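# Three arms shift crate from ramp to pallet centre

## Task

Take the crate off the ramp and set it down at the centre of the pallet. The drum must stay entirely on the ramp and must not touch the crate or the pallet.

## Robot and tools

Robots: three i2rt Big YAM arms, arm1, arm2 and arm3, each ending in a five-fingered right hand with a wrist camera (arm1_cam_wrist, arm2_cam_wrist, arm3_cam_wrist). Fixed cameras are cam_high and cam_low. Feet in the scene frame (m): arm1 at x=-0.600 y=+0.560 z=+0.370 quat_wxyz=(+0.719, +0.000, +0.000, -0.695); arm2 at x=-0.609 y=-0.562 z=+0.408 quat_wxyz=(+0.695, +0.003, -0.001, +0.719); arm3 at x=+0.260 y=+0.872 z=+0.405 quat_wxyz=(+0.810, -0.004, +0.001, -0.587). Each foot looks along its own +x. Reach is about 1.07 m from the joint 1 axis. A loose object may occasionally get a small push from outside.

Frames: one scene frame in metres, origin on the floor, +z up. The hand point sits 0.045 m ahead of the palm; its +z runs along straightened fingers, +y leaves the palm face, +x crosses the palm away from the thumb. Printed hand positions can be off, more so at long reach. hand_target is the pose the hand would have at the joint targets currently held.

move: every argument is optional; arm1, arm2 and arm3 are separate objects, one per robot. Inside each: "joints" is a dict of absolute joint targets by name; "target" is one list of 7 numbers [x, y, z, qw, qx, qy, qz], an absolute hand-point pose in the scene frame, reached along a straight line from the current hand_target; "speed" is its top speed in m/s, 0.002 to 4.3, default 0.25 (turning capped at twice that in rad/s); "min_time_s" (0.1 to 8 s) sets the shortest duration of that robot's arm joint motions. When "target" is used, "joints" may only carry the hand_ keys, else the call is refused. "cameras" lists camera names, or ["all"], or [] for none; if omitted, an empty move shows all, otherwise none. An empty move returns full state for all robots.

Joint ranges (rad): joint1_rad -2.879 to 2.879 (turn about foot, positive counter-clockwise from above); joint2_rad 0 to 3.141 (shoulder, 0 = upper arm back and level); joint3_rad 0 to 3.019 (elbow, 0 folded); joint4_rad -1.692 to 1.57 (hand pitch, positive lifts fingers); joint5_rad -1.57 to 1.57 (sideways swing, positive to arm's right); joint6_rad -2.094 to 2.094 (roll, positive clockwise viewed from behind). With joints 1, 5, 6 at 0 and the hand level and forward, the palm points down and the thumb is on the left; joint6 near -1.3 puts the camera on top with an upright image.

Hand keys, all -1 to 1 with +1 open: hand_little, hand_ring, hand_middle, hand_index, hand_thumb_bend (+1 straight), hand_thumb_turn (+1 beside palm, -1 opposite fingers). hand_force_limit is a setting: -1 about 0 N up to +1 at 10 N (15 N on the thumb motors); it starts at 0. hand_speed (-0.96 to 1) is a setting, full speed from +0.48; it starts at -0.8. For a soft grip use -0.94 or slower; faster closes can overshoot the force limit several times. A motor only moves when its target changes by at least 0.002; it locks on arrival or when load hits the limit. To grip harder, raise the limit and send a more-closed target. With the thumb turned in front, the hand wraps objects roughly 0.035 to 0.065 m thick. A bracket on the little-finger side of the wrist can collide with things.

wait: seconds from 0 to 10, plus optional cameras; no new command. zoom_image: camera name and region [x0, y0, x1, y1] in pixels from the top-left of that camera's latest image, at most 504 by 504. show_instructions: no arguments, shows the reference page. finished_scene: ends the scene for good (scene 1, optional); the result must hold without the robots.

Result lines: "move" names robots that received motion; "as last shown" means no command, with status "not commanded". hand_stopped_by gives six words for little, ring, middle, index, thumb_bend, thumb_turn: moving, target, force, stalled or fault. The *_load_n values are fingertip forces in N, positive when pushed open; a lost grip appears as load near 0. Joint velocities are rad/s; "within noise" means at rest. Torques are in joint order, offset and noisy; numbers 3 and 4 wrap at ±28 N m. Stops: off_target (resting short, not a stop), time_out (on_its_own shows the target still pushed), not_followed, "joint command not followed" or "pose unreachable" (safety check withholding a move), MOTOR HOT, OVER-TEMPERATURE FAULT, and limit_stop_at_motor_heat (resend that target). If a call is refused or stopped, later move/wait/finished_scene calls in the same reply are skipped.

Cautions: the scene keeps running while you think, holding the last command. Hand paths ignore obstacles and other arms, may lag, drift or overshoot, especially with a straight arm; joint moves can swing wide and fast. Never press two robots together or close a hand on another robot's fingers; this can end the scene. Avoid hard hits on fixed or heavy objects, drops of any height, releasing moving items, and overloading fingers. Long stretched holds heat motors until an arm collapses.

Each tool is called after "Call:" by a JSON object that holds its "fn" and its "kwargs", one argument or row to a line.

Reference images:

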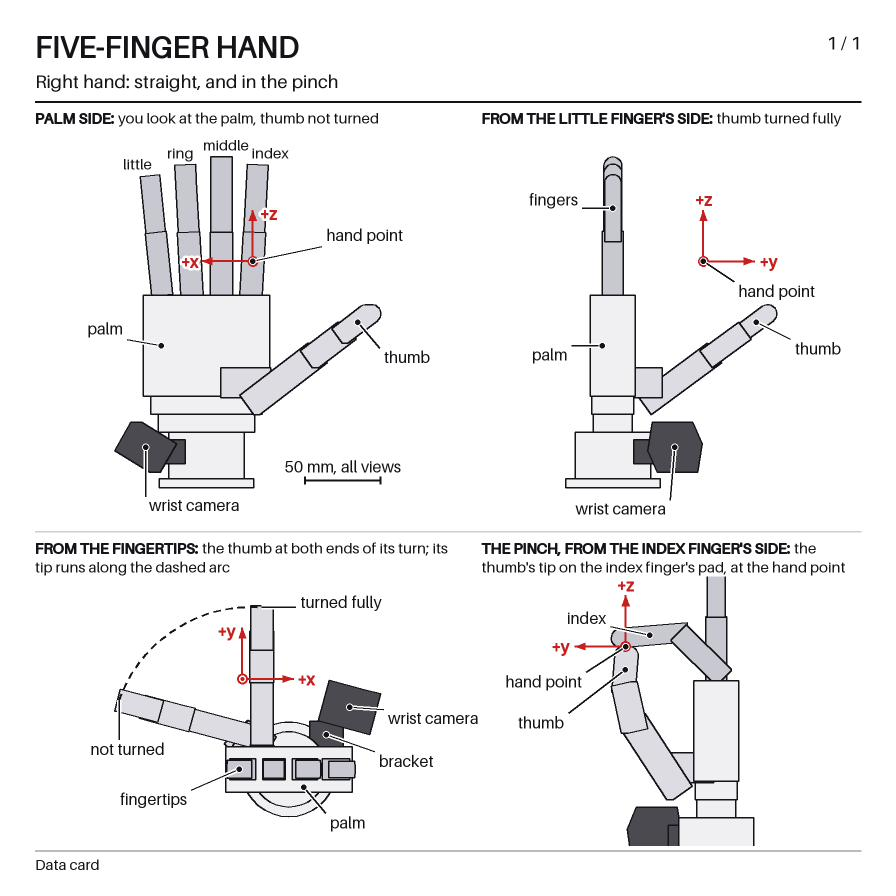

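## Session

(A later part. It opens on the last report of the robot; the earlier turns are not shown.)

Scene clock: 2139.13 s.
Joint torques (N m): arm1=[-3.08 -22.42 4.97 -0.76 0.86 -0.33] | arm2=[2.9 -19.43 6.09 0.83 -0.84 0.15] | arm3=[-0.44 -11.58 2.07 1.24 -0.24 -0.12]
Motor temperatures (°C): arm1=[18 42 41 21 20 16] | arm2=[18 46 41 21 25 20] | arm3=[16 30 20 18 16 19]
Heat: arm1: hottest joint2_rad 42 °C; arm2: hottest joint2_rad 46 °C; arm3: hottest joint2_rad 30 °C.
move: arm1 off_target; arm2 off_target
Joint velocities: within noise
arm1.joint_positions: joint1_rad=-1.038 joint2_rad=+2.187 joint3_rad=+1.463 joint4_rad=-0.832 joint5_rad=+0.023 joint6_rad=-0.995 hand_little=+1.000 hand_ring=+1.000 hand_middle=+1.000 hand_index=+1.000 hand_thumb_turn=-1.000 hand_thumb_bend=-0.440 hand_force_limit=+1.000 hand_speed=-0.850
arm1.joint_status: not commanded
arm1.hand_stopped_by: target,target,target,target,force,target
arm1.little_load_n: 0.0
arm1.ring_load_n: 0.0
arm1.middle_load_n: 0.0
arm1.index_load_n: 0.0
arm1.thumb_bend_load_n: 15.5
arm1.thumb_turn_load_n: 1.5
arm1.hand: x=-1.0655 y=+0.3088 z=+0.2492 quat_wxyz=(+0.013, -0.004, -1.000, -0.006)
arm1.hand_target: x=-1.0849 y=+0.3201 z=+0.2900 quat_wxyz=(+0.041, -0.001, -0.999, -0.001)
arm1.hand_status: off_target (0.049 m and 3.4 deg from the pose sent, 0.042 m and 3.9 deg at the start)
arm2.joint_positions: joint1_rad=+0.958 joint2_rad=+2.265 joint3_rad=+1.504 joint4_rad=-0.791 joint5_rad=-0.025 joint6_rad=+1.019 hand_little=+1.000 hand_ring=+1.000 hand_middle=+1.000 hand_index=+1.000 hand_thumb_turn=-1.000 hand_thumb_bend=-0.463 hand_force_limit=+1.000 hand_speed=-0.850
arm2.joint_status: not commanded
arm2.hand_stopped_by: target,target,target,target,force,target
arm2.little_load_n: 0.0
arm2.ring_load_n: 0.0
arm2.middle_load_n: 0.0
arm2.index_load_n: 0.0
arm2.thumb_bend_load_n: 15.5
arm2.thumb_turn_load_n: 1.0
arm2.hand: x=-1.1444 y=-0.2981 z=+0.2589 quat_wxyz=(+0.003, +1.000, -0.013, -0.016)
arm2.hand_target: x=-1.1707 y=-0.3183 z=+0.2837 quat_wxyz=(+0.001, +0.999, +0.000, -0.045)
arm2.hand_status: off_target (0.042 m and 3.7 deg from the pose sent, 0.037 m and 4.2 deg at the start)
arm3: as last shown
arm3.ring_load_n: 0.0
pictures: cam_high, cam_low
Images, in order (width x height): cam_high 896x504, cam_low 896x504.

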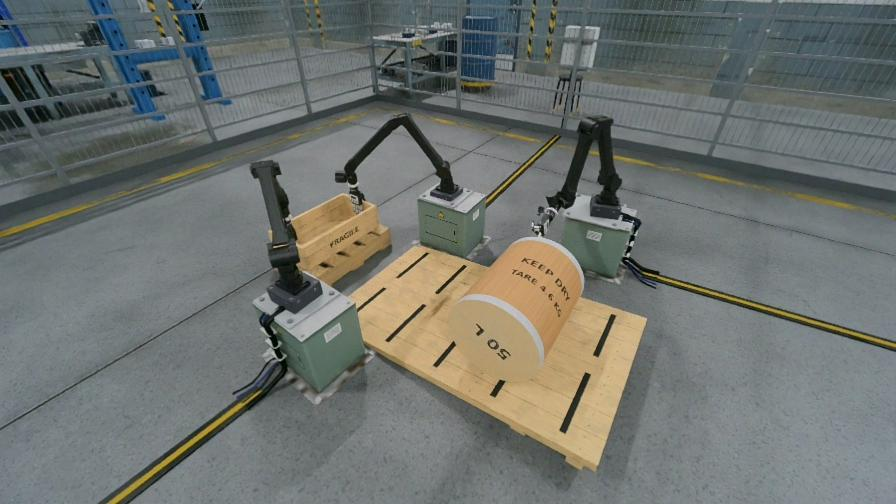

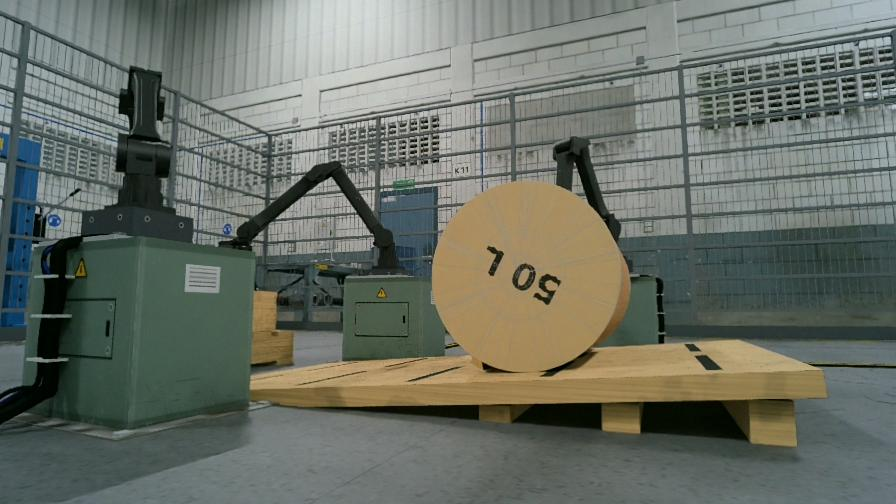

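Call:
{"fn": "move", "kwargs": {
  "arm1": {"target": [-1.075, 0.318, 0.272, -0.024, 0, 0.9997, 0], "speed": 0.04},
  "arm2": {"target": [-1.161, -0.315, 0.264, 0, 0.9997, 0, -0.026], "speed": 0.04},
  "cameras": ["arm1_cam_wrist", "arm2_cam_wrist", "cam_low", "cam_high"]
}}

Call:
{"fn": "zoom_image", "kwargs": {
  "camera": "cam_high",
  "region": [300, 200, 400, 290]
}}

Call:
{"fn": "zoom_image", "kwargs": {
  "camera": "cam_low",
  "region": [230, 260, 330, 380]
}}

Scene clock: 2150.37 s.
Joint torques (N m): arm1=[-2.32 -20.13 4.75 -0.69 0.43 -0.27] | arm2=[2.26 -17.03 6.41 0.69 -0.27 0.08] | arm3=[-0.5 -11.58 2.07 1.24 -0.24 -0.11]
Motor temperatures (°C): arm1=[18 44 38 21 19 16] | arm2=[18 45 39 21 24 20] | arm3=[16 30 20 18 16 19]
Heat: arm1: hottest joint2_rad 44 °C; arm2: hottest joint2_rad 45 °C; arm3: hottest joint2_rad 30 °C.
move: arm1 off_target; arm2 off_target
Joint velocities: within noise
arm1.joint_positions: joint1_rad=-1.038 joint2_rad=+2.187 joint3_rad=+1.460 joint4_rad=-0.828 joint5_rad=+0.016 joint6_rad=-0.995 hand_little=+1.000 hand_ring=+1.000 hand_middle=+1.000 hand_index=+1.000 hand_thumb_turn=-1.000 hand_thumb_bend=-0.440 hand_force_limit=+1.000 hand_speed=-0.850
arm1.joint_status: not commanded
arm1.hand_stopped_by: target,target,target,target,force,target
arm1.little_load_n: 0.0
arm1.ring_load_n: 0.0
arm1.middle_load_n: 0.0
arm1.index_load_n: 0.5
arm1.thumb_bend_load_n: 16.0
arm1.thumb_turn_load_n: 1.5
arm1.hand: x=-1.0644 y=+0.3080 z=+0.2482 quat_wxyz=(+0.011, -0.004, -1.000, -0.003)
arm1.hand_target: x=-1.0745 y=+0.3179 z=+0.2711 quat_wxyz=(+0.024, +0.000, -1.000, +0.000)
arm1.hand_status: off_target (0.028 m and 1.6 deg from the pose sent, 0.026 m and 1.5 deg at the start)
arm2.joint_positions: joint1_rad=+0.958 joint2_rad=+2.265 joint3_rad=+1.504 joint4_rad=-0.791 joint5_rad=-0.021 joint6_rad=+1.019 hand_little=+1.000 hand_ring=+1.000 hand_middle=+1.000 hand_index=+1.000 hand_thumb_turn=-1.000 hand_thumb_bend=-0.463 hand_force_limit=+1.000 hand_speed=-0.850
arm2.joint_status: not commanded
arm2.hand_stopped_by: target,target,target,target,force,target
arm2.little_load_n: 0.0
arm2.ring_load_n: 0.0
arm2.middle_load_n: 0.0
arm2.index_load_n: 0.0
arm2.thumb_bend_load_n: 16.0
arm2.thumb_turn_load_n: 1.0
arm2.hand: x=-1.1439 y=-0.2974 z=+0.2586 quat_wxyz=(+0.001, +1.000, -0.013, -0.015)
arm2.hand_target: x=-1.1602 y=-0.3151 z=+0.2641 quat_wxyz=(+0.000, +1.000, +0.000, -0.026)
arm2.hand_status: off_target (0.025 m and 2.0 deg from the pose sent, 0.024 m and 1.9 deg at the start)
arm3: as last shown
pictures: arm1_cam_wrist, arm2_cam_wrist, cam_high, cam_low
Images, in order (width x height): arm1_cam_wrist 896x504, arm2_cam_wrist 896x504, cam_high 896x504, cam_low 896x504.

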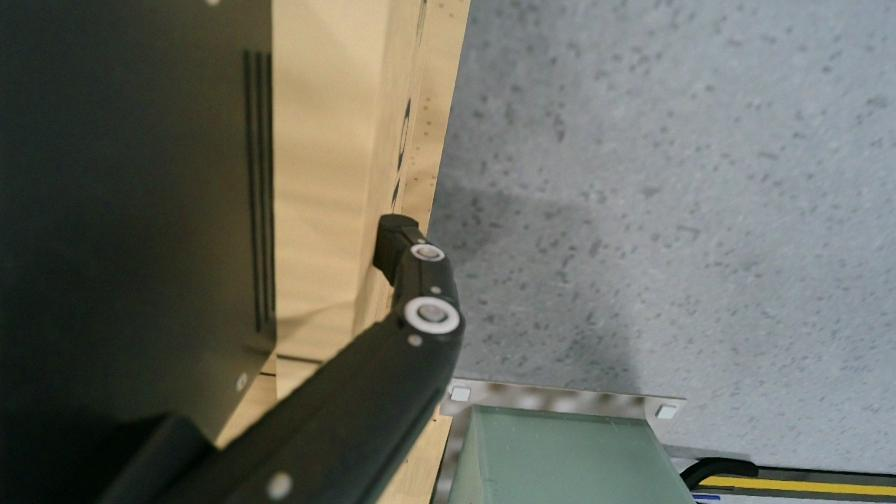

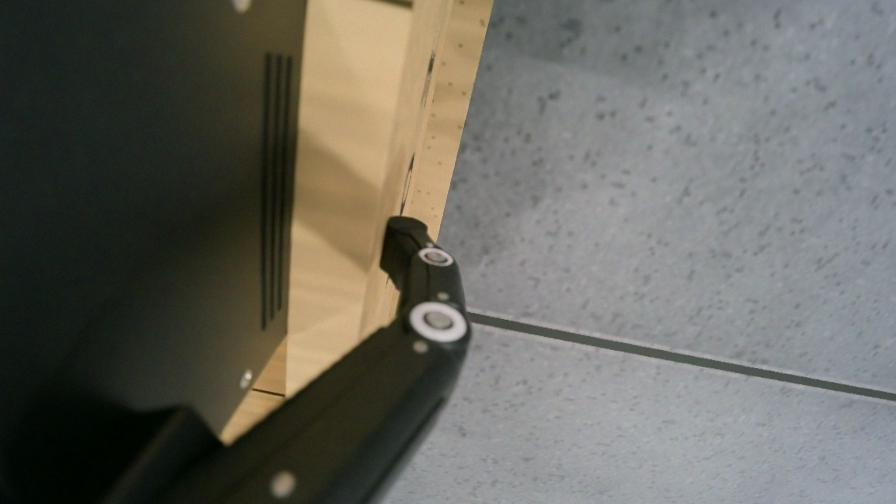

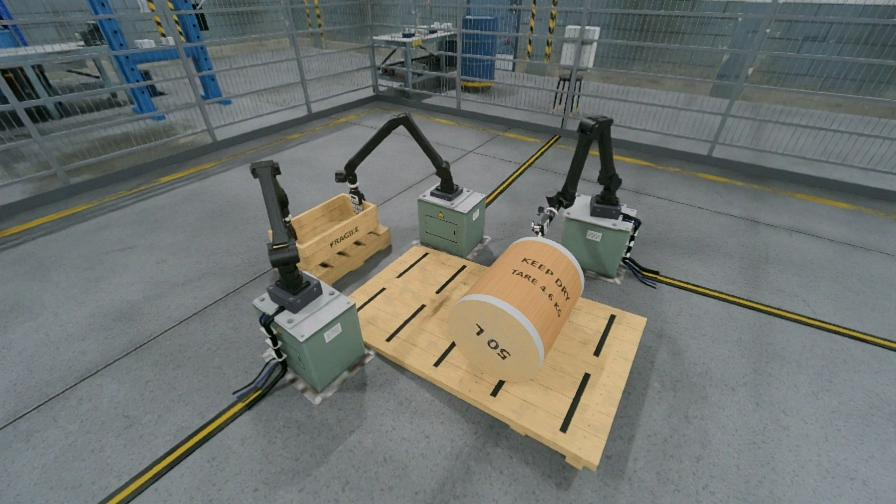

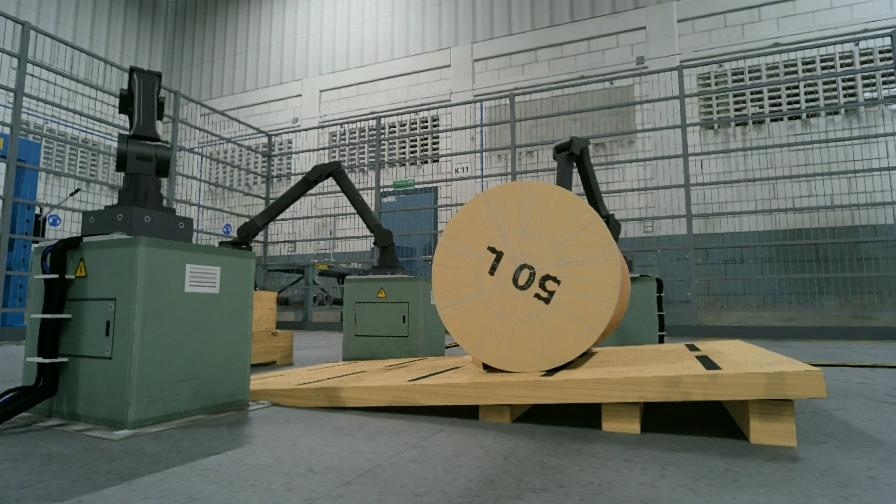

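Scaled by 5.040 from the camera's image (finer frame: 1280x720).

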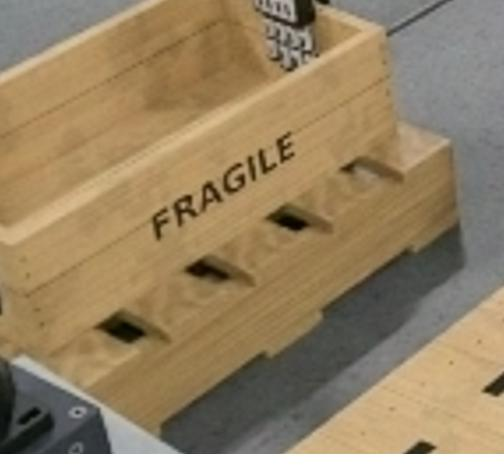

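Scaled by 4.200 from the camera's image (finer frame: 1280x720).

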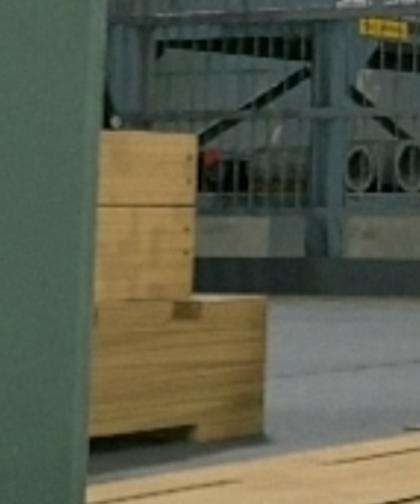

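Call:
{"fn": "move", "kwargs": {
  "arm1": {"target": [-1.068, 0.314, 0.252, -0.01, 0, 1, 0], "speed": 0.04},
  "arm2": {"target": [-1.150, -0.306, 0.256, 0, 1, 0, -0.012], "speed": 0.04},
  "cameras": ["cam_low", "cam_high"]
}}

Call:
{"fn": "zoom_image", "kwargs": {
  "camera": "cam_high",
  "region": [300, 200, 400, 290]
}}

Scene clock: 2160.43 s.
Joint torques (N m): arm1=[-2.08 -17.14 5.24 -0.34 0.03 -0.22] | arm2=[1.03 -15.85 7.09 0.12 0.13 -0.13] | arm3=[-0.5 -11.58 2.09 1.25 -0.24 -0.12]
Motor temperatures (°C): arm1=[18 44 37 21 19 16] | arm2=[18 44 37 21 23 20] | arm3=[16 30 20 18 16 19]
Heat: arm1: hottest joint2_rad 44 °C; arm2: hottest joint2_rad 44 °C; arm3: hottest joint2_rad 30 °C.
move: arm1 done; arm2 off_target
Joint velocities: within noise
arm1.joint_positions: joint1_rad=-1.038 joint2_rad=+2.188 joint3_rad=+1.460 joint4_rad=-0.828 joint5_rad=+0.011 joint6_rad=-0.995 hand_little=+1.000 hand_ring=+1.000 hand_middle=+1.000 hand_index=+1.000 hand_thumb_turn=-1.000 hand_thumb_bend=-0.440 hand_force_limit=+1.000 hand_speed=-0.850
arm1.joint_status: not commanded
arm1.hand_stopped_by: target,target,target,target,force,target
arm1.little_load_n: 0.0
arm1.ring_load_n: 0.0
arm1.middle_load_n: 0.0
arm1.index_load_n: 0.0
arm1.thumb_bend_load_n: 16.5
arm1.thumb_turn_load_n: 1.5
arm1.hand: x=-1.0639 y=+0.3072 z=+0.2476 quat_wxyz=(+0.010, -0.004, -1.000, -0.001)
arm1.hand_target: x=-1.0678 y=+0.3140 z=+0.2520 quat_wxyz=(+0.010, +0.000, -1.000, +0.000)
arm1.hand_status: done (0.009 m and 0.5 deg from the pose sent, 0.008 m and 0.6 deg at the start)
arm2.joint_positions: joint1_rad=+0.958 joint2_rad=+2.265 joint3_rad=+1.504 joint4_rad=-0.791 joint5_rad=-0.017 joint6_rad=+1.019 hand_little=+1.000 hand_ring=+1.000 hand_middle=+1.000 hand_index=+1.000 hand_thumb_turn=-1.000 hand_thumb_bend=-0.463 hand_force_limit=+1.000 hand_speed=-0.850
arm2.joint_status: not commanded
arm2.hand_stopped_by: target,target,target,target,force,target
arm2.little_load_n: 0.0
arm2.ring_load_n: 0.0
arm2.middle_load_n: 0.0
arm2.index_load_n: 0.0
arm2.thumb_bend_load_n: 16.0
arm2.thumb_turn_load_n: 1.0
arm2.hand: x=-1.1435 y=-0.2968 z=+0.2584 quat_wxyz=(+0.000, +1.000, -0.013, -0.014)
arm2.hand_target: x=-1.1497 y=-0.3060 z=+0.2561 quat_wxyz=(+0.000, +1.000, +0.000, -0.012)
arm2.hand_status: off_target (0.011 m and 1.5 deg from the pose sent, 0.011 m and 1.5 deg at the start)
arm3: as last shown
pictures: cam_high, cam_low
Images, in order (width x height): cam_high 896x504, cam_low 896x504.

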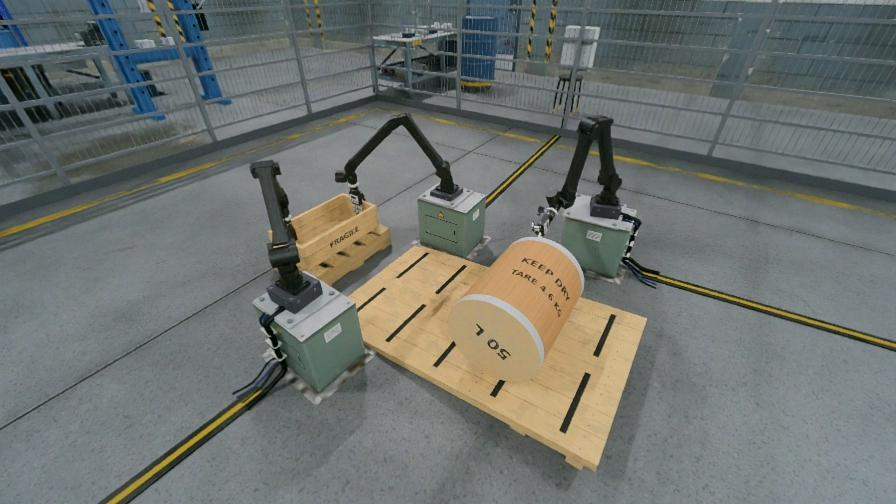

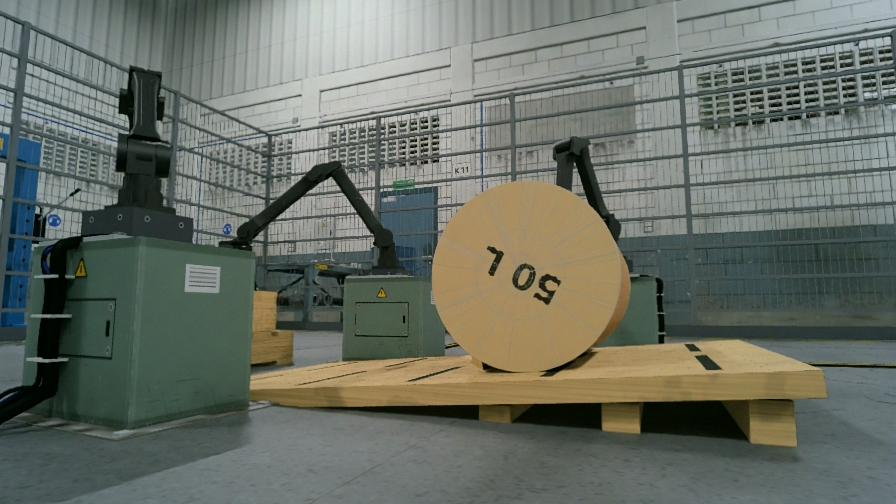

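Scaled by 5.040 from the camera's image (finer frame: 1280x720).

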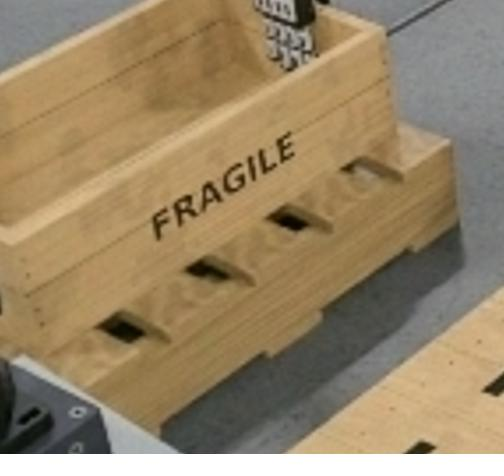

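Call:
{"fn": "move", "kwargs": {
  "arm1": {"target": [-1.066, 0.305, 0.249, 0, 0, 1, 0], "speed": 0.03, "joints": {"hand_thumb_bend": 1, "hand_speed": -0.4}},
  "arm2": {"target": [-1.146, -0.296, 0.256, 0, 1, 0, 0], "speed": 0.03, "joints": {"hand_thumb_bend": 1, "hand_speed": -0.4}},
  "cameras": ["arm1_cam_wrist", "arm2_cam_wrist", "cam_high"]
}}

Call:
{"fn": "zoom_image", "kwargs": {
  "camera": "cam_high",
  "region": [300, 200, 400, 290]
}}

Scene clock: 2169.93 s.
Joint torques (N m): arm1=[-1.08 -15.56 7.32 -0.7 0.1 -0.07] | arm2=[-0.09 -15.03 8.88 -0.24 0.02 -0.25] | arm3=[-0.44 -11.58 2.09 1.24 -0.24 -0.12]
Motor temperatures (°C): arm1=[18 43 36 21 18 16] | arm2=[17 43 37 21 21 20] | arm3=[16 30 20 18 16 19]
Heat: arm1: hottest joint2_rad 43 °C; arm2: hottest joint2_rad 43 °C; arm3: hottest joint2_rad 30 °C.
move: arm1 done; arm2 done
Joint velocities: within noise
arm1.joint_positions: joint1_rad=-1.038 joint2_rad=+2.188 joint3_rad=+1.460 joint4_rad=-0.840 joint5_rad=-0.002 joint6_rad=-0.998 hand_little=+1.000 hand_ring=+1.000 hand_middle=+1.000 hand_index=+1.000 hand_thumb_turn=-1.000 hand_thumb_bend=+1.000 hand_force_limit=+1.000 hand_speed=-0.400
arm1.joint_status: all done
arm1.hand_stopped_by: target,target,target,target,target,target
arm1.little_load_n: 0.0
arm1.ring_load_n: 0.0
arm1.middle_load_n: 0.0
arm1.index_load_n: 0.0
arm1.thumb_bend_load_n: 0.0
arm1.thumb_turn_load_n: 0.0
arm1.hand: x=-1.0599 y=+0.3071 z=+0.2476 quat_wxyz=(+0.001, -0.002, -1.000, +0.001)
arm1.hand_target: x=-1.0658 y=+0.3050 z=+0.2489 quat_wxyz=(+0.000, +0.000, -1.000, +0.000)
arm1.hand_status: done (0.007 m and 0.3 deg from the pose sent, 0.003 m and 1.2 deg at the start)
arm2.joint_positions: joint1_rad=+0.960 joint2_rad=+2.265 joint3_rad=+1.509 joint4_rad=-0.818 joint5_rad=-0.001 joint6_rad=+1.015 hand_little=+1.000 hand_ring=+1.000 hand_middle=+1.000 hand_index=+1.000 hand_thumb_turn=-1.000 hand_thumb_bend=+1.000 hand_force_limit=+1.000 hand_speed=-0.400
arm2.joint_status: all done
arm2.hand_stopped_by: target,target,target,target,target,target
arm2.little_load_n: 0.0
arm2.ring_load_n: 0.0
arm2.middle_load_n: 0.0
arm2.index_load_n: 0.0
arm2.thumb_bend_load_n: 0.0
arm2.thumb_turn_load_n: 0.0
arm2.hand: x=-1.1388 y=-0.2975 z=+0.2589 quat_wxyz=(-0.001, +1.000, -0.010, -0.001)
arm2.hand_target: x=-1.1459 y=-0.2962 z=+0.2561 quat_wxyz=(+0.000, +1.000, +0.000, +0.000)
arm2.hand_status: done (0.008 m and 1.2 deg from the pose sent, 0.003 m and 2.1 deg at the start)
arm3: as last shown
Images, in order (width x height): arm1_cam_wrist 896x504, arm2_cam_wrist 896x504, cam_high 896x504.

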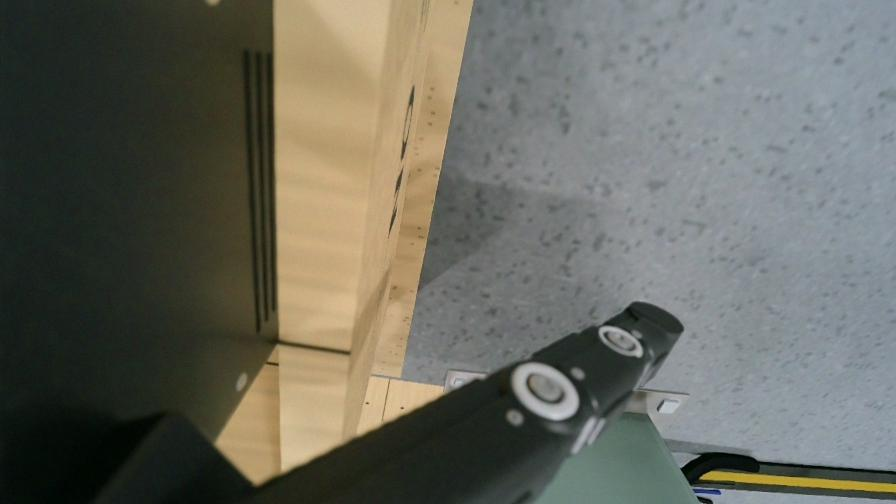

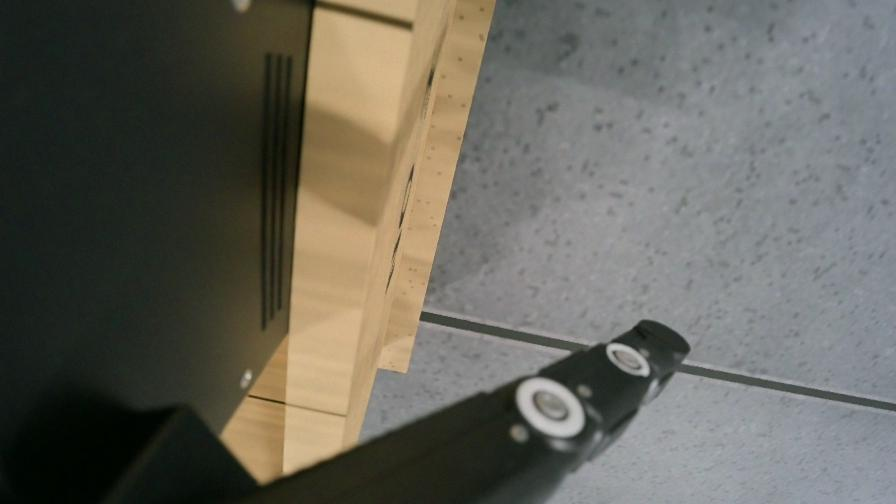

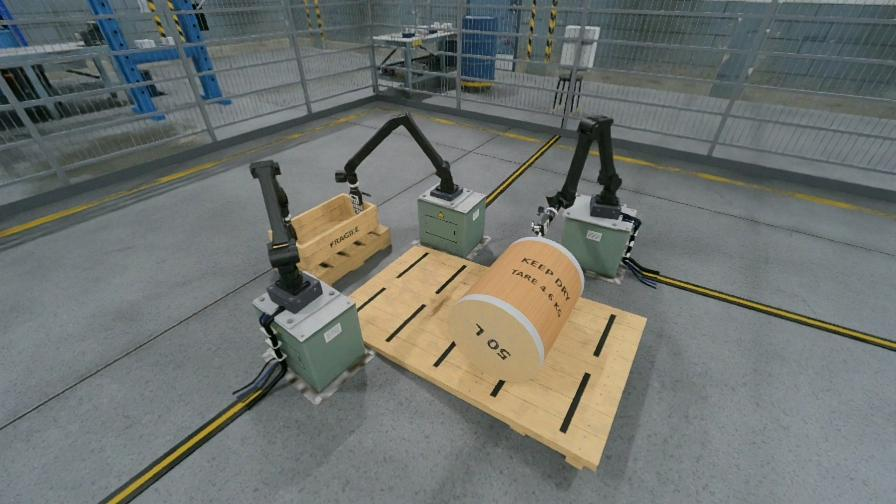

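Scaled by 5.040 from the camera's image (finer frame: 1280x720).

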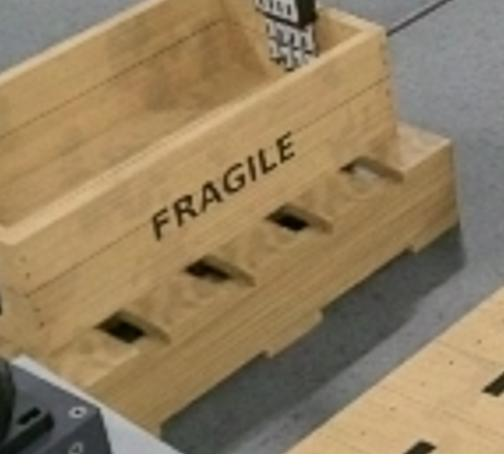

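Call:
{"fn": "move", "kwargs": {
  "arm1": {"target": [-1.063, 0.294, 0.249, 0, 0, 1, 0], "speed": 0.05},
  "arm2": {"target": [-1.141, -0.285, 0.256, 0, 1, 0, 0], "speed": 0.05}
}}

Call:
{"fn": "move", "kwargs": {
  "arm1": {"target": [-1.060, 0.294, 0.44, 0, 0, 1, 0], "speed": 0.12},
  "arm2": {"target": [-1.138, -0.285, 0.44, 0, 1, 0, 0], "speed": 0.12},
  "cameras": ["arm1_cam_wrist", "arm2_cam_wrist", "cam_high", "cam_low"]
}}

Call:
{"fn": "zoom_image", "kwargs": {
  "camera": "cam_high",
  "region": [240, 180, 420, 300]
}}

Scene clock: 2197.23 s.
Joint torques (N m): arm1=[-0.26 -15.74 8.17 -0.62 0.11 0.05] | arm2=[-0.85 -14.68 9.28 -0.13 0.03 -0.21] | arm3=[-0.5 -11.58 2.07 1.22 -0.24 -0.12]
Motor temperatures (°C): arm1=[18 40 36 21 17 16] | arm2=[17 41 37 21 19 20] | arm3=[16 30 20 18 16 19]
Heat: arm1: hottest joint2_rad 40 °C; arm2: hottest joint2_rad 41 °C; arm3: hottest joint2_rad 30 °C.
move: arm1 off_target; arm2 off_target
Joint velocities: within noise
arm1.joint_positions: joint1_rad=-1.031 joint2_rad=+2.195 joint3_rad=+1.460 joint4_rad=-0.850 joint5_rad=-0.002 joint6_rad=-0.995 hand_little=+1.000 hand_ring=+1.000 hand_middle=+1.000 hand_index=+1.000 hand_thumb_turn=-1.000 hand_thumb_bend=+1.000 hand_force_limit=+1.000 hand_speed=-0.400
arm1.joint_status: not commanded
arm1.hand_stopped_by: target,target,target,target,target,target
arm1.little_load_n: 0.0
arm1.ring_load_n: 0.0
arm1.middle_load_n: 0.0
arm1.index_load_n: 0.0
arm1.thumb_bend_load_n: 0.0
arm1.thumb_turn_load_n: 0.0
arm1.hand: x=-1.0544 y=+0.3066 z=+0.2448 quat_wxyz=(-0.006, -0.001, -1.000, -0.004)
arm1.hand_target: x=-1.0626 y=+0.2943 z=+0.2491 quat_wxyz=(+0.000, +0.000, -1.000, +0.000)
arm1.hand_status: off_target (0.016 m and 0.8 deg from the pose sent, 0.014 m and 0.3 deg at the start)
arm2.joint_positions: joint1_rad=+0.951 joint2_rad=+2.265 joint3_rad=+1.511 joint4_rad=-0.825 joint5_rad=-0.001 joint6_rad=+0.992 hand_little=+1.000 hand_ring=+1.000 hand_middle=+1.000 hand_index=+1.000 hand_thumb_turn=-1.000 hand_thumb_bend=+1.000 hand_force_limit=+1.000 hand_speed=-0.400
arm2.joint_status: not commanded
arm2.hand_stopped_by: target,target,target,target,target,target
arm2.little_load_n: 0.0
arm2.ring_load_n: 0.0
arm2.middle_load_n: 0.0
arm2.index_load_n: 0.0
arm2.thumb_bend_load_n: 0.0
arm2.thumb_turn_load_n: 0.0
arm2.hand: x=-1.1341 y=-0.2942 z=+0.2593 quat_wxyz=(+0.000, +1.000, -0.003, +0.002)
arm2.hand_target: x=-1.1407 y=-0.2851 z=+0.2562 quat_wxyz=(+0.000, +1.000, +0.000, +0.000)
arm2.hand_status: off_target (0.012 m and 0.4 deg from the pose sent, 0.013 m and 1.2 deg at the start)
arm3: as last shown
pictures: none

Scene clock: 2199.60 s.
Joint torques (N m): arm1=[-0.67 -16.21 10.14 -0.76 0.16 0.05] | arm2=[-0.79 -16.44 11.02 -0.21 0.03 -0.2] | arm3=[-0.44 -11.58 2.07 1.24 -0.24 -0.12]
Motor temperatures (°C): arm1=[18 40 36 21 17 16] | arm2=[17 41 37 21 19 20] | arm3=[16 30 20 18 16 19]
Heat: arm1: hottest joint2_rad 40 °C; arm2: hottest joint2_rad 41 °C; arm3: hottest joint2_rad 30 °C.
move: arm1 off_target; arm2 off_target
Joint velocities: within noise
arm1.joint_positions: joint1_rad=-1.025 joint2_rad=+1.962 joint3_rad=+1.589 joint4_rad=-1.242 joint5_rad=-0.003 joint6_rad=-0.991 hand_little=+1.000 hand_ring=+1.000 hand_middle=+1.000 hand_index=+1.000 hand_thumb_turn=-1.000 hand_thumb_bend=+1.000 hand_force_limit=+1.000 hand_speed=-0.400
arm1.joint_status: not commanded
arm1.hand_stopped_by: target,target,target,target,target,target
arm1.little_load_n: 0.0
arm1.ring_load_n: 0.0
arm1.middle_load_n: 0.0
arm1.index_load_n: 0.0
arm1.thumb_bend_load_n: -0.5
arm1.thumb_turn_load_n: 0.0
arm1.hand: x=-1.0485 y=+0.3057 z=+0.4206 quat_wxyz=(-0.019, +0.000, -1.000, -0.011)
arm1.hand_target: x=-1.0592 y=+0.2945 z=+0.4400 quat_wxyz=(+0.000, +0.000, -1.000, +0.000)
arm1.hand_status: off_target (0.025 m and 2.5 deg from the pose sent, 0.196 m and 0.8 deg at the start)
arm2.joint_positions: joint1_rad=+0.946 joint2_rad=+2.035 joint3_rad=+1.596 joint4_rad=-1.179 joint5_rad=+0.000 joint6_rad=+0.988 hand_little=+1.000 hand_ring=+1.000 hand_middle=+1.000 hand_index=+1.000 hand_thumb_turn=-1.000 hand_thumb_bend=+1.000 hand_force_limit=+1.000 hand_speed=-0.400
arm2.joint_status: not commanded
arm2.hand_stopped_by: target,target,target,target,target,target
arm2.little_load_n: 0.0
arm2.ring_load_n: 0.5
arm2.middle_load_n: 0.0
arm2.index_load_n: 0.0
arm2.thumb_bend_load_n: 0.0
arm2.thumb_turn_load_n: 0.0
arm2.hand: x=-1.1257 y=-0.2961 z=+0.4195 quat_wxyz=(+0.011, +1.000, -0.004, +0.018)
arm2.hand_target: x=-1.1373 y=-0.2854 z=+0.4402 quat_wxyz=(+0.000, +1.000, +0.000, +0.000)
arm2.hand_status: off_target (0.026 m and 2.5 deg from the pose sent, 0.181 m and 0.4 deg at the start)
arm3: as last shown
arm3.thumb_bend_load_n: 13.5
Images, in order (width x height): arm1_cam_wrist 896x504, arm2_cam_wrist 896x504, cam_high 896x504, cam_low 896x504.

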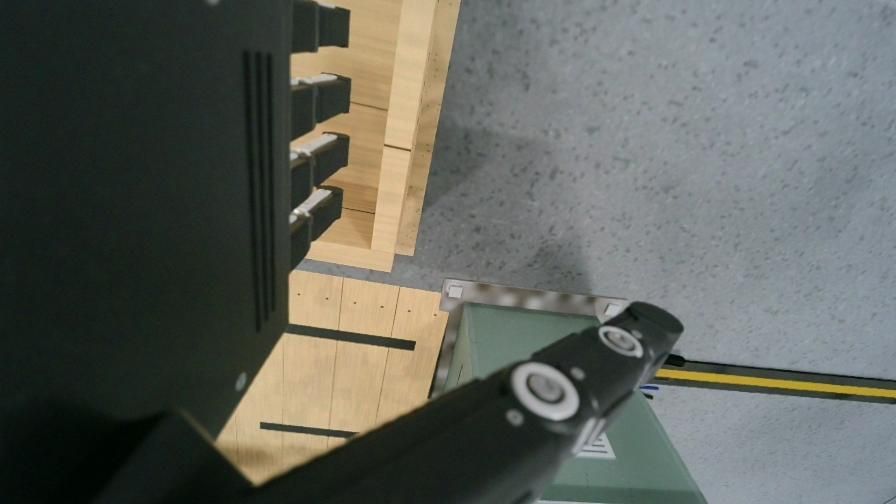

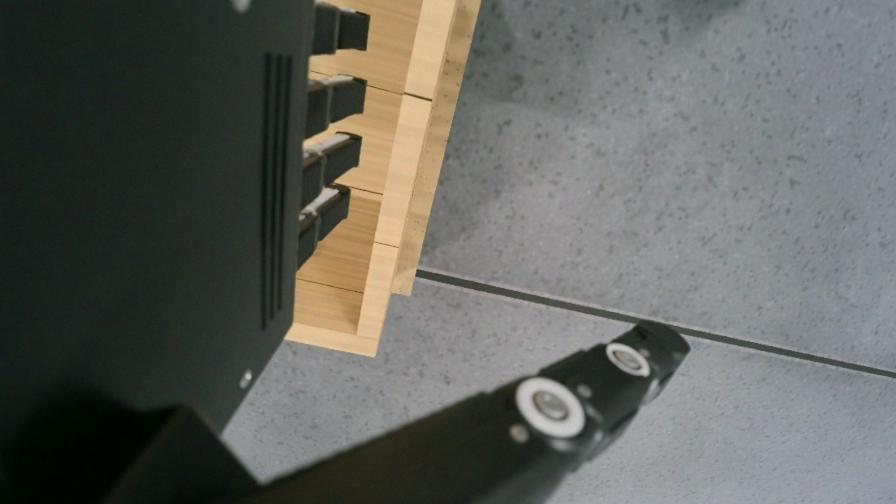

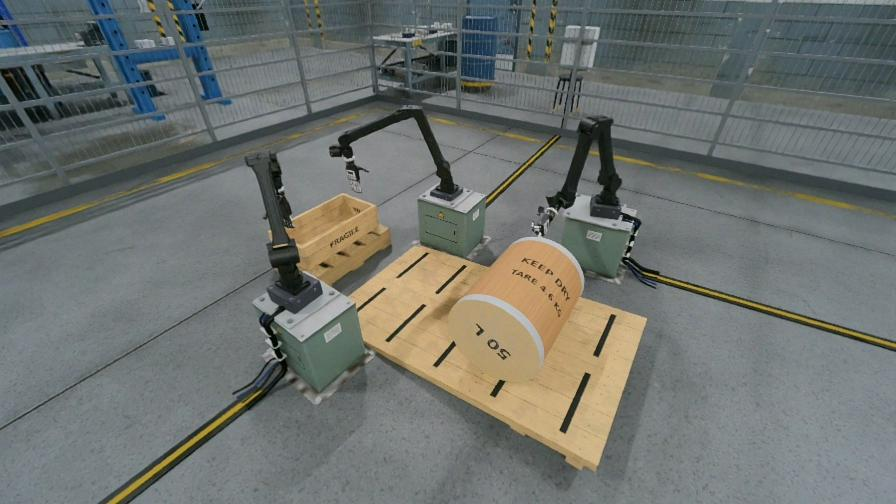

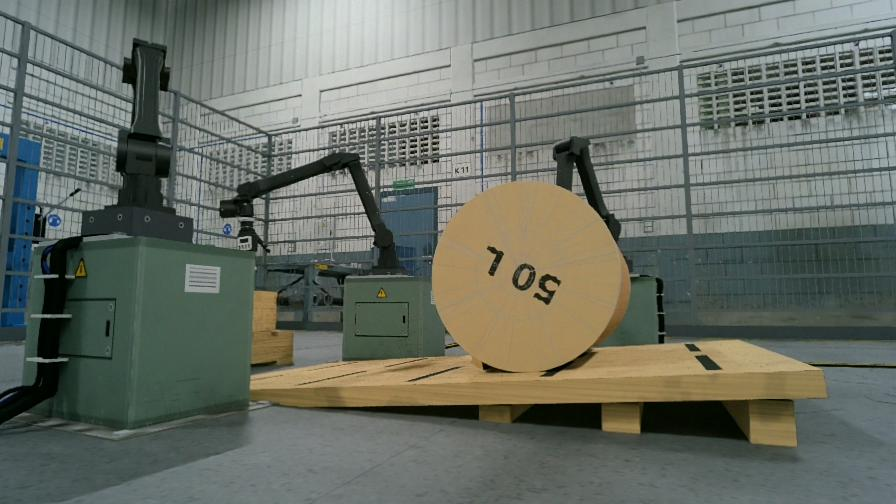

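Scaled by 2.800 from the camera's image (finer frame: 1280x720).

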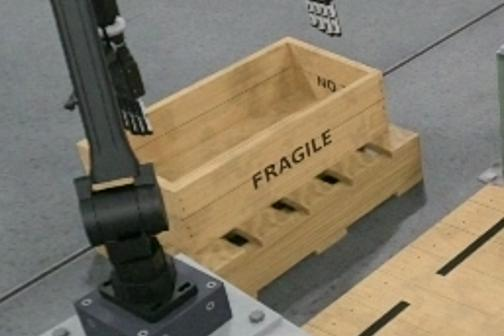

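Call:
{"fn": "move", "kwargs": {
  "arm1": {"target": [-1.067, 0.288, 0.28, 0, 0, 1, 0], "speed": 0.1},
  "arm2": {"target": [-1.146, -0.280, 0.287, 0, 1, 0, 0], "speed": 0.1},
  "cameras": ["arm1_cam_wrist", "arm2_cam_wrist"]
}}

Scene clock: 2225.57 s.
Joint torques (N m): arm1=[-0.97 -16.73 5.52 0.27 0.17 0.04] | arm2=[-0.79 -15.21 6.8 0.62 0.01 -0.18] | arm3=[-0.44 -11.58 2.07 1.24 -0.24 -0.12]
Motor temperatures (°C): arm1=[18 37 40 21 17 16] | arm2=[17 39 36 21 18 20] | arm3=[16 30 20 18 16 19]
Heat: arm1: hottest joint3_rad 40 °C; arm2: hottest joint2_rad 39 °C; arm3: hottest joint2_rad 30 °C.
move: arm1 done; arm2 off_target
Joint velocities: within noise
arm1.joint_positions: joint1_rad=-1.025 joint2_rad=+2.164 joint3_rad=+1.536 joint4_rad=-0.948 joint5_rad=-0.003 joint6_rad=-0.990 hand_little=+1.000 hand_ring=+1.000 hand_middle=+1.000 hand_index=+1.000 hand_thumb_turn=-1.000 hand_thumb_bend=+1.000 hand_force_limit=+1.000 hand_speed=-0.400
arm1.joint_status: not commanded
arm1.hand_stopped_by: target,target,target,target,target,target
arm1.little_load_n: 0.0
arm1.ring_load_n: 0.0
arm1.middle_load_n: 0.0
arm1.index_load_n: 0.0
arm1.thumb_bend_load_n: -0.5
arm1.thumb_turn_load_n: 0.0
arm1.hand: x=-1.0689 y=+0.2925 z=+0.2843 quat_wxyz=(-0.003, +0.000, -1.000, +0.000)
arm1.hand_target: x=-1.0670 y=+0.2880 z=+0.2801 quat_wxyz=(+0.000, +0.000, -1.000, +0.000)
arm1.hand_status: done (0.006 m and 0.3 deg from the pose sent, 0.143 m and 2.4 deg at the start)
arm2.joint_positions: joint1_rad=+0.946 joint2_rad=+2.228 joint3_rad=+1.580 joint4_rad=-0.915 joint5_rad=-0.001 joint6_rad=+0.988 hand_little=+1.000 hand_ring=+1.000 hand_middle=+1.000 hand_index=+1.000 hand_thumb_turn=-1.000 hand_thumb_bend=+1.000 hand_force_limit=+1.000 hand_speed=-0.400
arm2.joint_status: not commanded
arm2.hand_stopped_by: target,target,target,target,target,target
arm2.little_load_n: 0.0
arm2.ring_load_n: 0.0
arm2.middle_load_n: 0.0
arm2.index_load_n: 0.0
arm2.thumb_bend_load_n: 0.0
arm2.thumb_turn_load_n: 0.0
arm2.hand: x=-1.1498 y=-0.2797 z=+0.3013 quat_wxyz=(-0.004, +1.000, -0.004, -0.005)
arm2.hand_target: x=-1.1458 y=-0.2802 z=+0.2873 quat_wxyz=(+0.000, +1.000, +0.000, +0.000)
arm2.hand_status: off_target (0.015 m and 0.9 deg from the pose sent, 0.135 m and 2.5 deg at the start)
arm3.joint_positions: joint1_rad=-0.885 joint2_rad=+2.012 joint3_rad=+0.570 joint4_rad=+1.035 joint5_rad=-0.545 joint6_rad=-1.778 hand_little=-1.000 hand_ring=-1.000 hand_middle=+1.000 hand_index=+1.000 hand_thumb_turn=-1.000 hand_thumb_bend=-0.979 hand_force_limit=+0.200 hand_speed=+0.200
arm3.joint_status: not commanded
arm3.hand_stopped_by: target,target,target,target,force,target
arm3.little_load_n: 0.0
arm3.ring_load_n: 0.0
arm3.middle_load_n: 0.0
arm3.index_load_n: 0.0
arm3.thumb_bend_load_n: 13.0
arm3.thumb_turn_load_n: 1.0
arm3.hand: x=+0.0065 y=+0.3943 z=+0.3500 quat_wxyz=(+0.405, +0.580, -0.575, +0.412)
arm3.hand_target: x=+0.0002 y=+0.3999 z=+0.3500 quat_wxyz=(+0.406, +0.579, -0.579, +0.406)
arm3.hand_status: not commanded
Images, in order (width x height): arm1_cam_wrist 896x504, arm2_cam_wrist 896x504.

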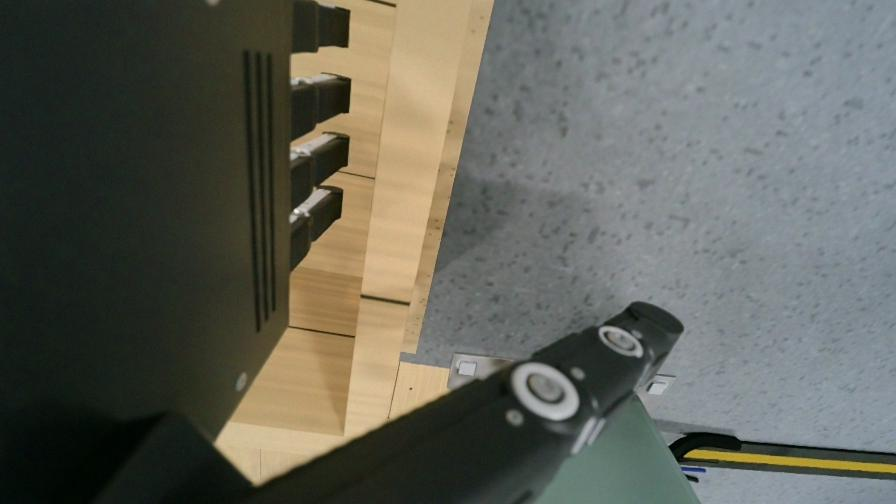

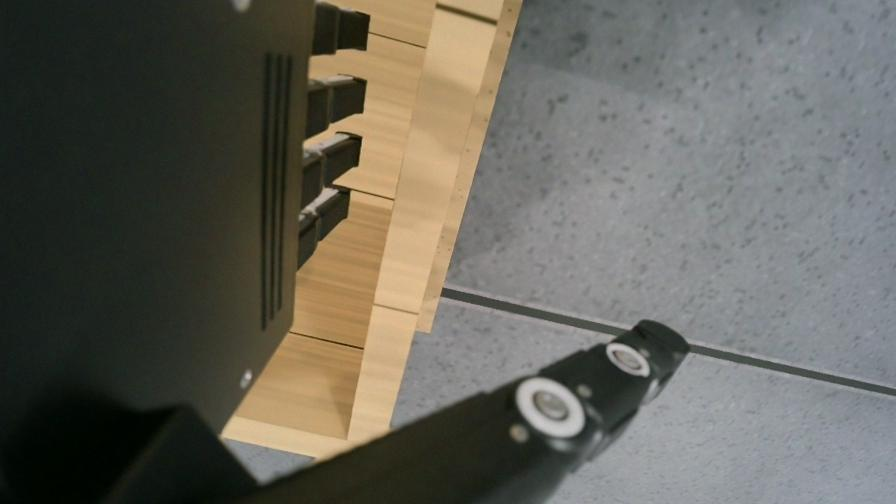

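Call:
{"fn": "move", "kwargs": {
  "arm1": {"target": [-1.064, 0.296, 0.245, 0, 0, 1, 0], "speed": 0.06},
  "arm2": {"target": [-1.144, -0.288, 0.248, 0, 1, 0, 0], "speed": 0.06},
  "cameras": ["arm1_cam_wrist", "arm2_cam_wrist"]
}}

Scene clock: 2231.20 s.
Joint torques (N m): arm1=[-1.08 -16.03 5.15 0.28 0.19 -0.02] | arm2=[0.03 -15.21 6.15 0.68 0.01 -0.08] | arm3=[-0.5 -11.58 2.07 1.25 -0.23 -0.12]
Motor temperatures (°C): arm1=[18 38 39 21 17 16] | arm2=[17 39 36 21 18 20] | arm3=[16 30 20 18 16 19]
Heat: arm1: hottest joint3_rad 39 °C; arm2: hottest joint2_rad 39 °C; arm3: hottest joint2_rad 30 °C.
move: arm1 done; arm2 off_target
Joint velocities: within noise
arm1.joint_positions: joint1_rad=-1.025 joint2_rad=+2.205 joint3_rad=+1.504 joint4_rad=-0.870 joint5_rad=-0.003 joint6_rad=-0.990 hand_little=+1.000 hand_ring=+1.000 hand_middle=+1.000 hand_index=+1.000 hand_thumb_turn=-1.000 hand_thumb_bend=+1.000 hand_force_limit=+1.000 hand_speed=-0.400
arm1.joint_status: not commanded
arm1.hand_stopped_by: target,target,target,target,target,target
arm1.little_load_n: 0.0
arm1.ring_load_n: 0.0
arm1.middle_load_n: 0.0
arm1.index_load_n: 0.0
arm1.thumb_bend_load_n: 0.0
arm1.thumb_turn_load_n: 0.0
arm1.hand: x=-1.0646 y=+0.2953 z=+0.2508 quat_wxyz=(-0.001, +0.000, -1.000, +0.001)
arm1.hand_target: x=-1.0640 y=+0.2960 z=+0.2450 quat_wxyz=(+0.000, +0.000, -1.000, +0.000)
arm1.hand_status: done (0.006 m and 0.2 deg from the pose sent, 0.040 m and 0.3 deg at the start)
arm2.joint_positions: joint1_rad=+0.946 joint2_rad=+2.281 joint3_rad=+1.559 joint4_rad=-0.837 joint5_rad=-0.001 joint6_rad=+0.988 hand_little=+1.000 hand_ring=+1.000 hand_middle=+1.000 hand_index=+1.000 hand_thumb_turn=-1.000 hand_thumb_bend=+1.000 hand_force_limit=+1.000 hand_speed=-0.400
arm2.joint_status: not commanded
arm2.hand_stopped_by: target,target,target,target,target,target
arm2.little_load_n: 0.0
arm2.ring_load_n: 0.0
arm2.middle_load_n: 0.0
arm2.index_load_n: 0.0
arm2.thumb_bend_load_n: 0.0
arm2.thumb_turn_load_n: 0.0
arm2.hand: x=-1.1471 y=-0.2814 z=+0.2639 quat_wxyz=(-0.006, +1.000, -0.004, -0.007)
arm2.hand_target: x=-1.1436 y=-0.2882 z=+0.2483 quat_wxyz=(+0.000, +1.000, +0.000, +0.000)
arm2.hand_status: off_target (0.018 m and 1.1 deg from the pose sent, 0.054 m and 0.9 deg at the start)
arm3: as last shown
arm3.thumb_bend_load_n: 13.5
Images, in order (width x height): arm1_cam_wrist 896x504, arm2_cam_wrist 896x504.

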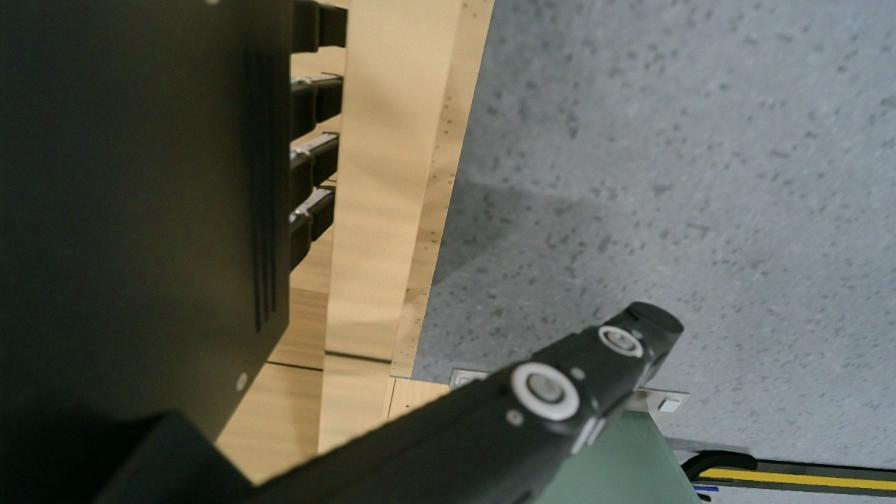

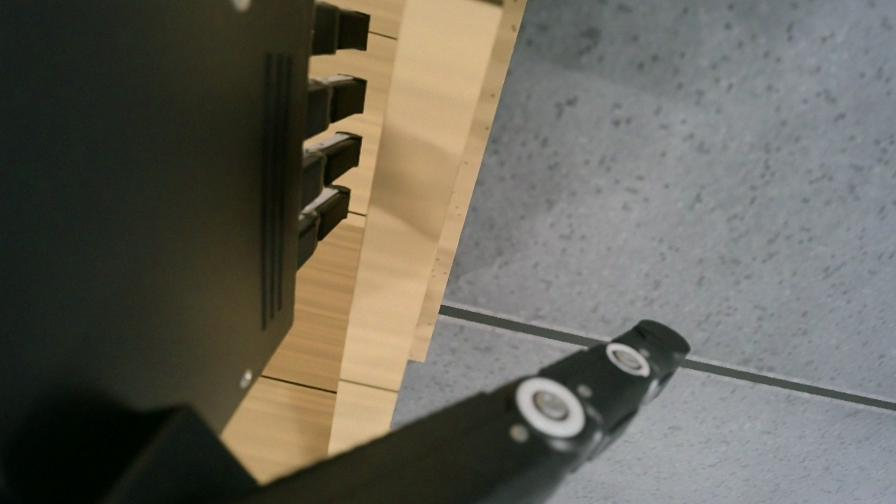

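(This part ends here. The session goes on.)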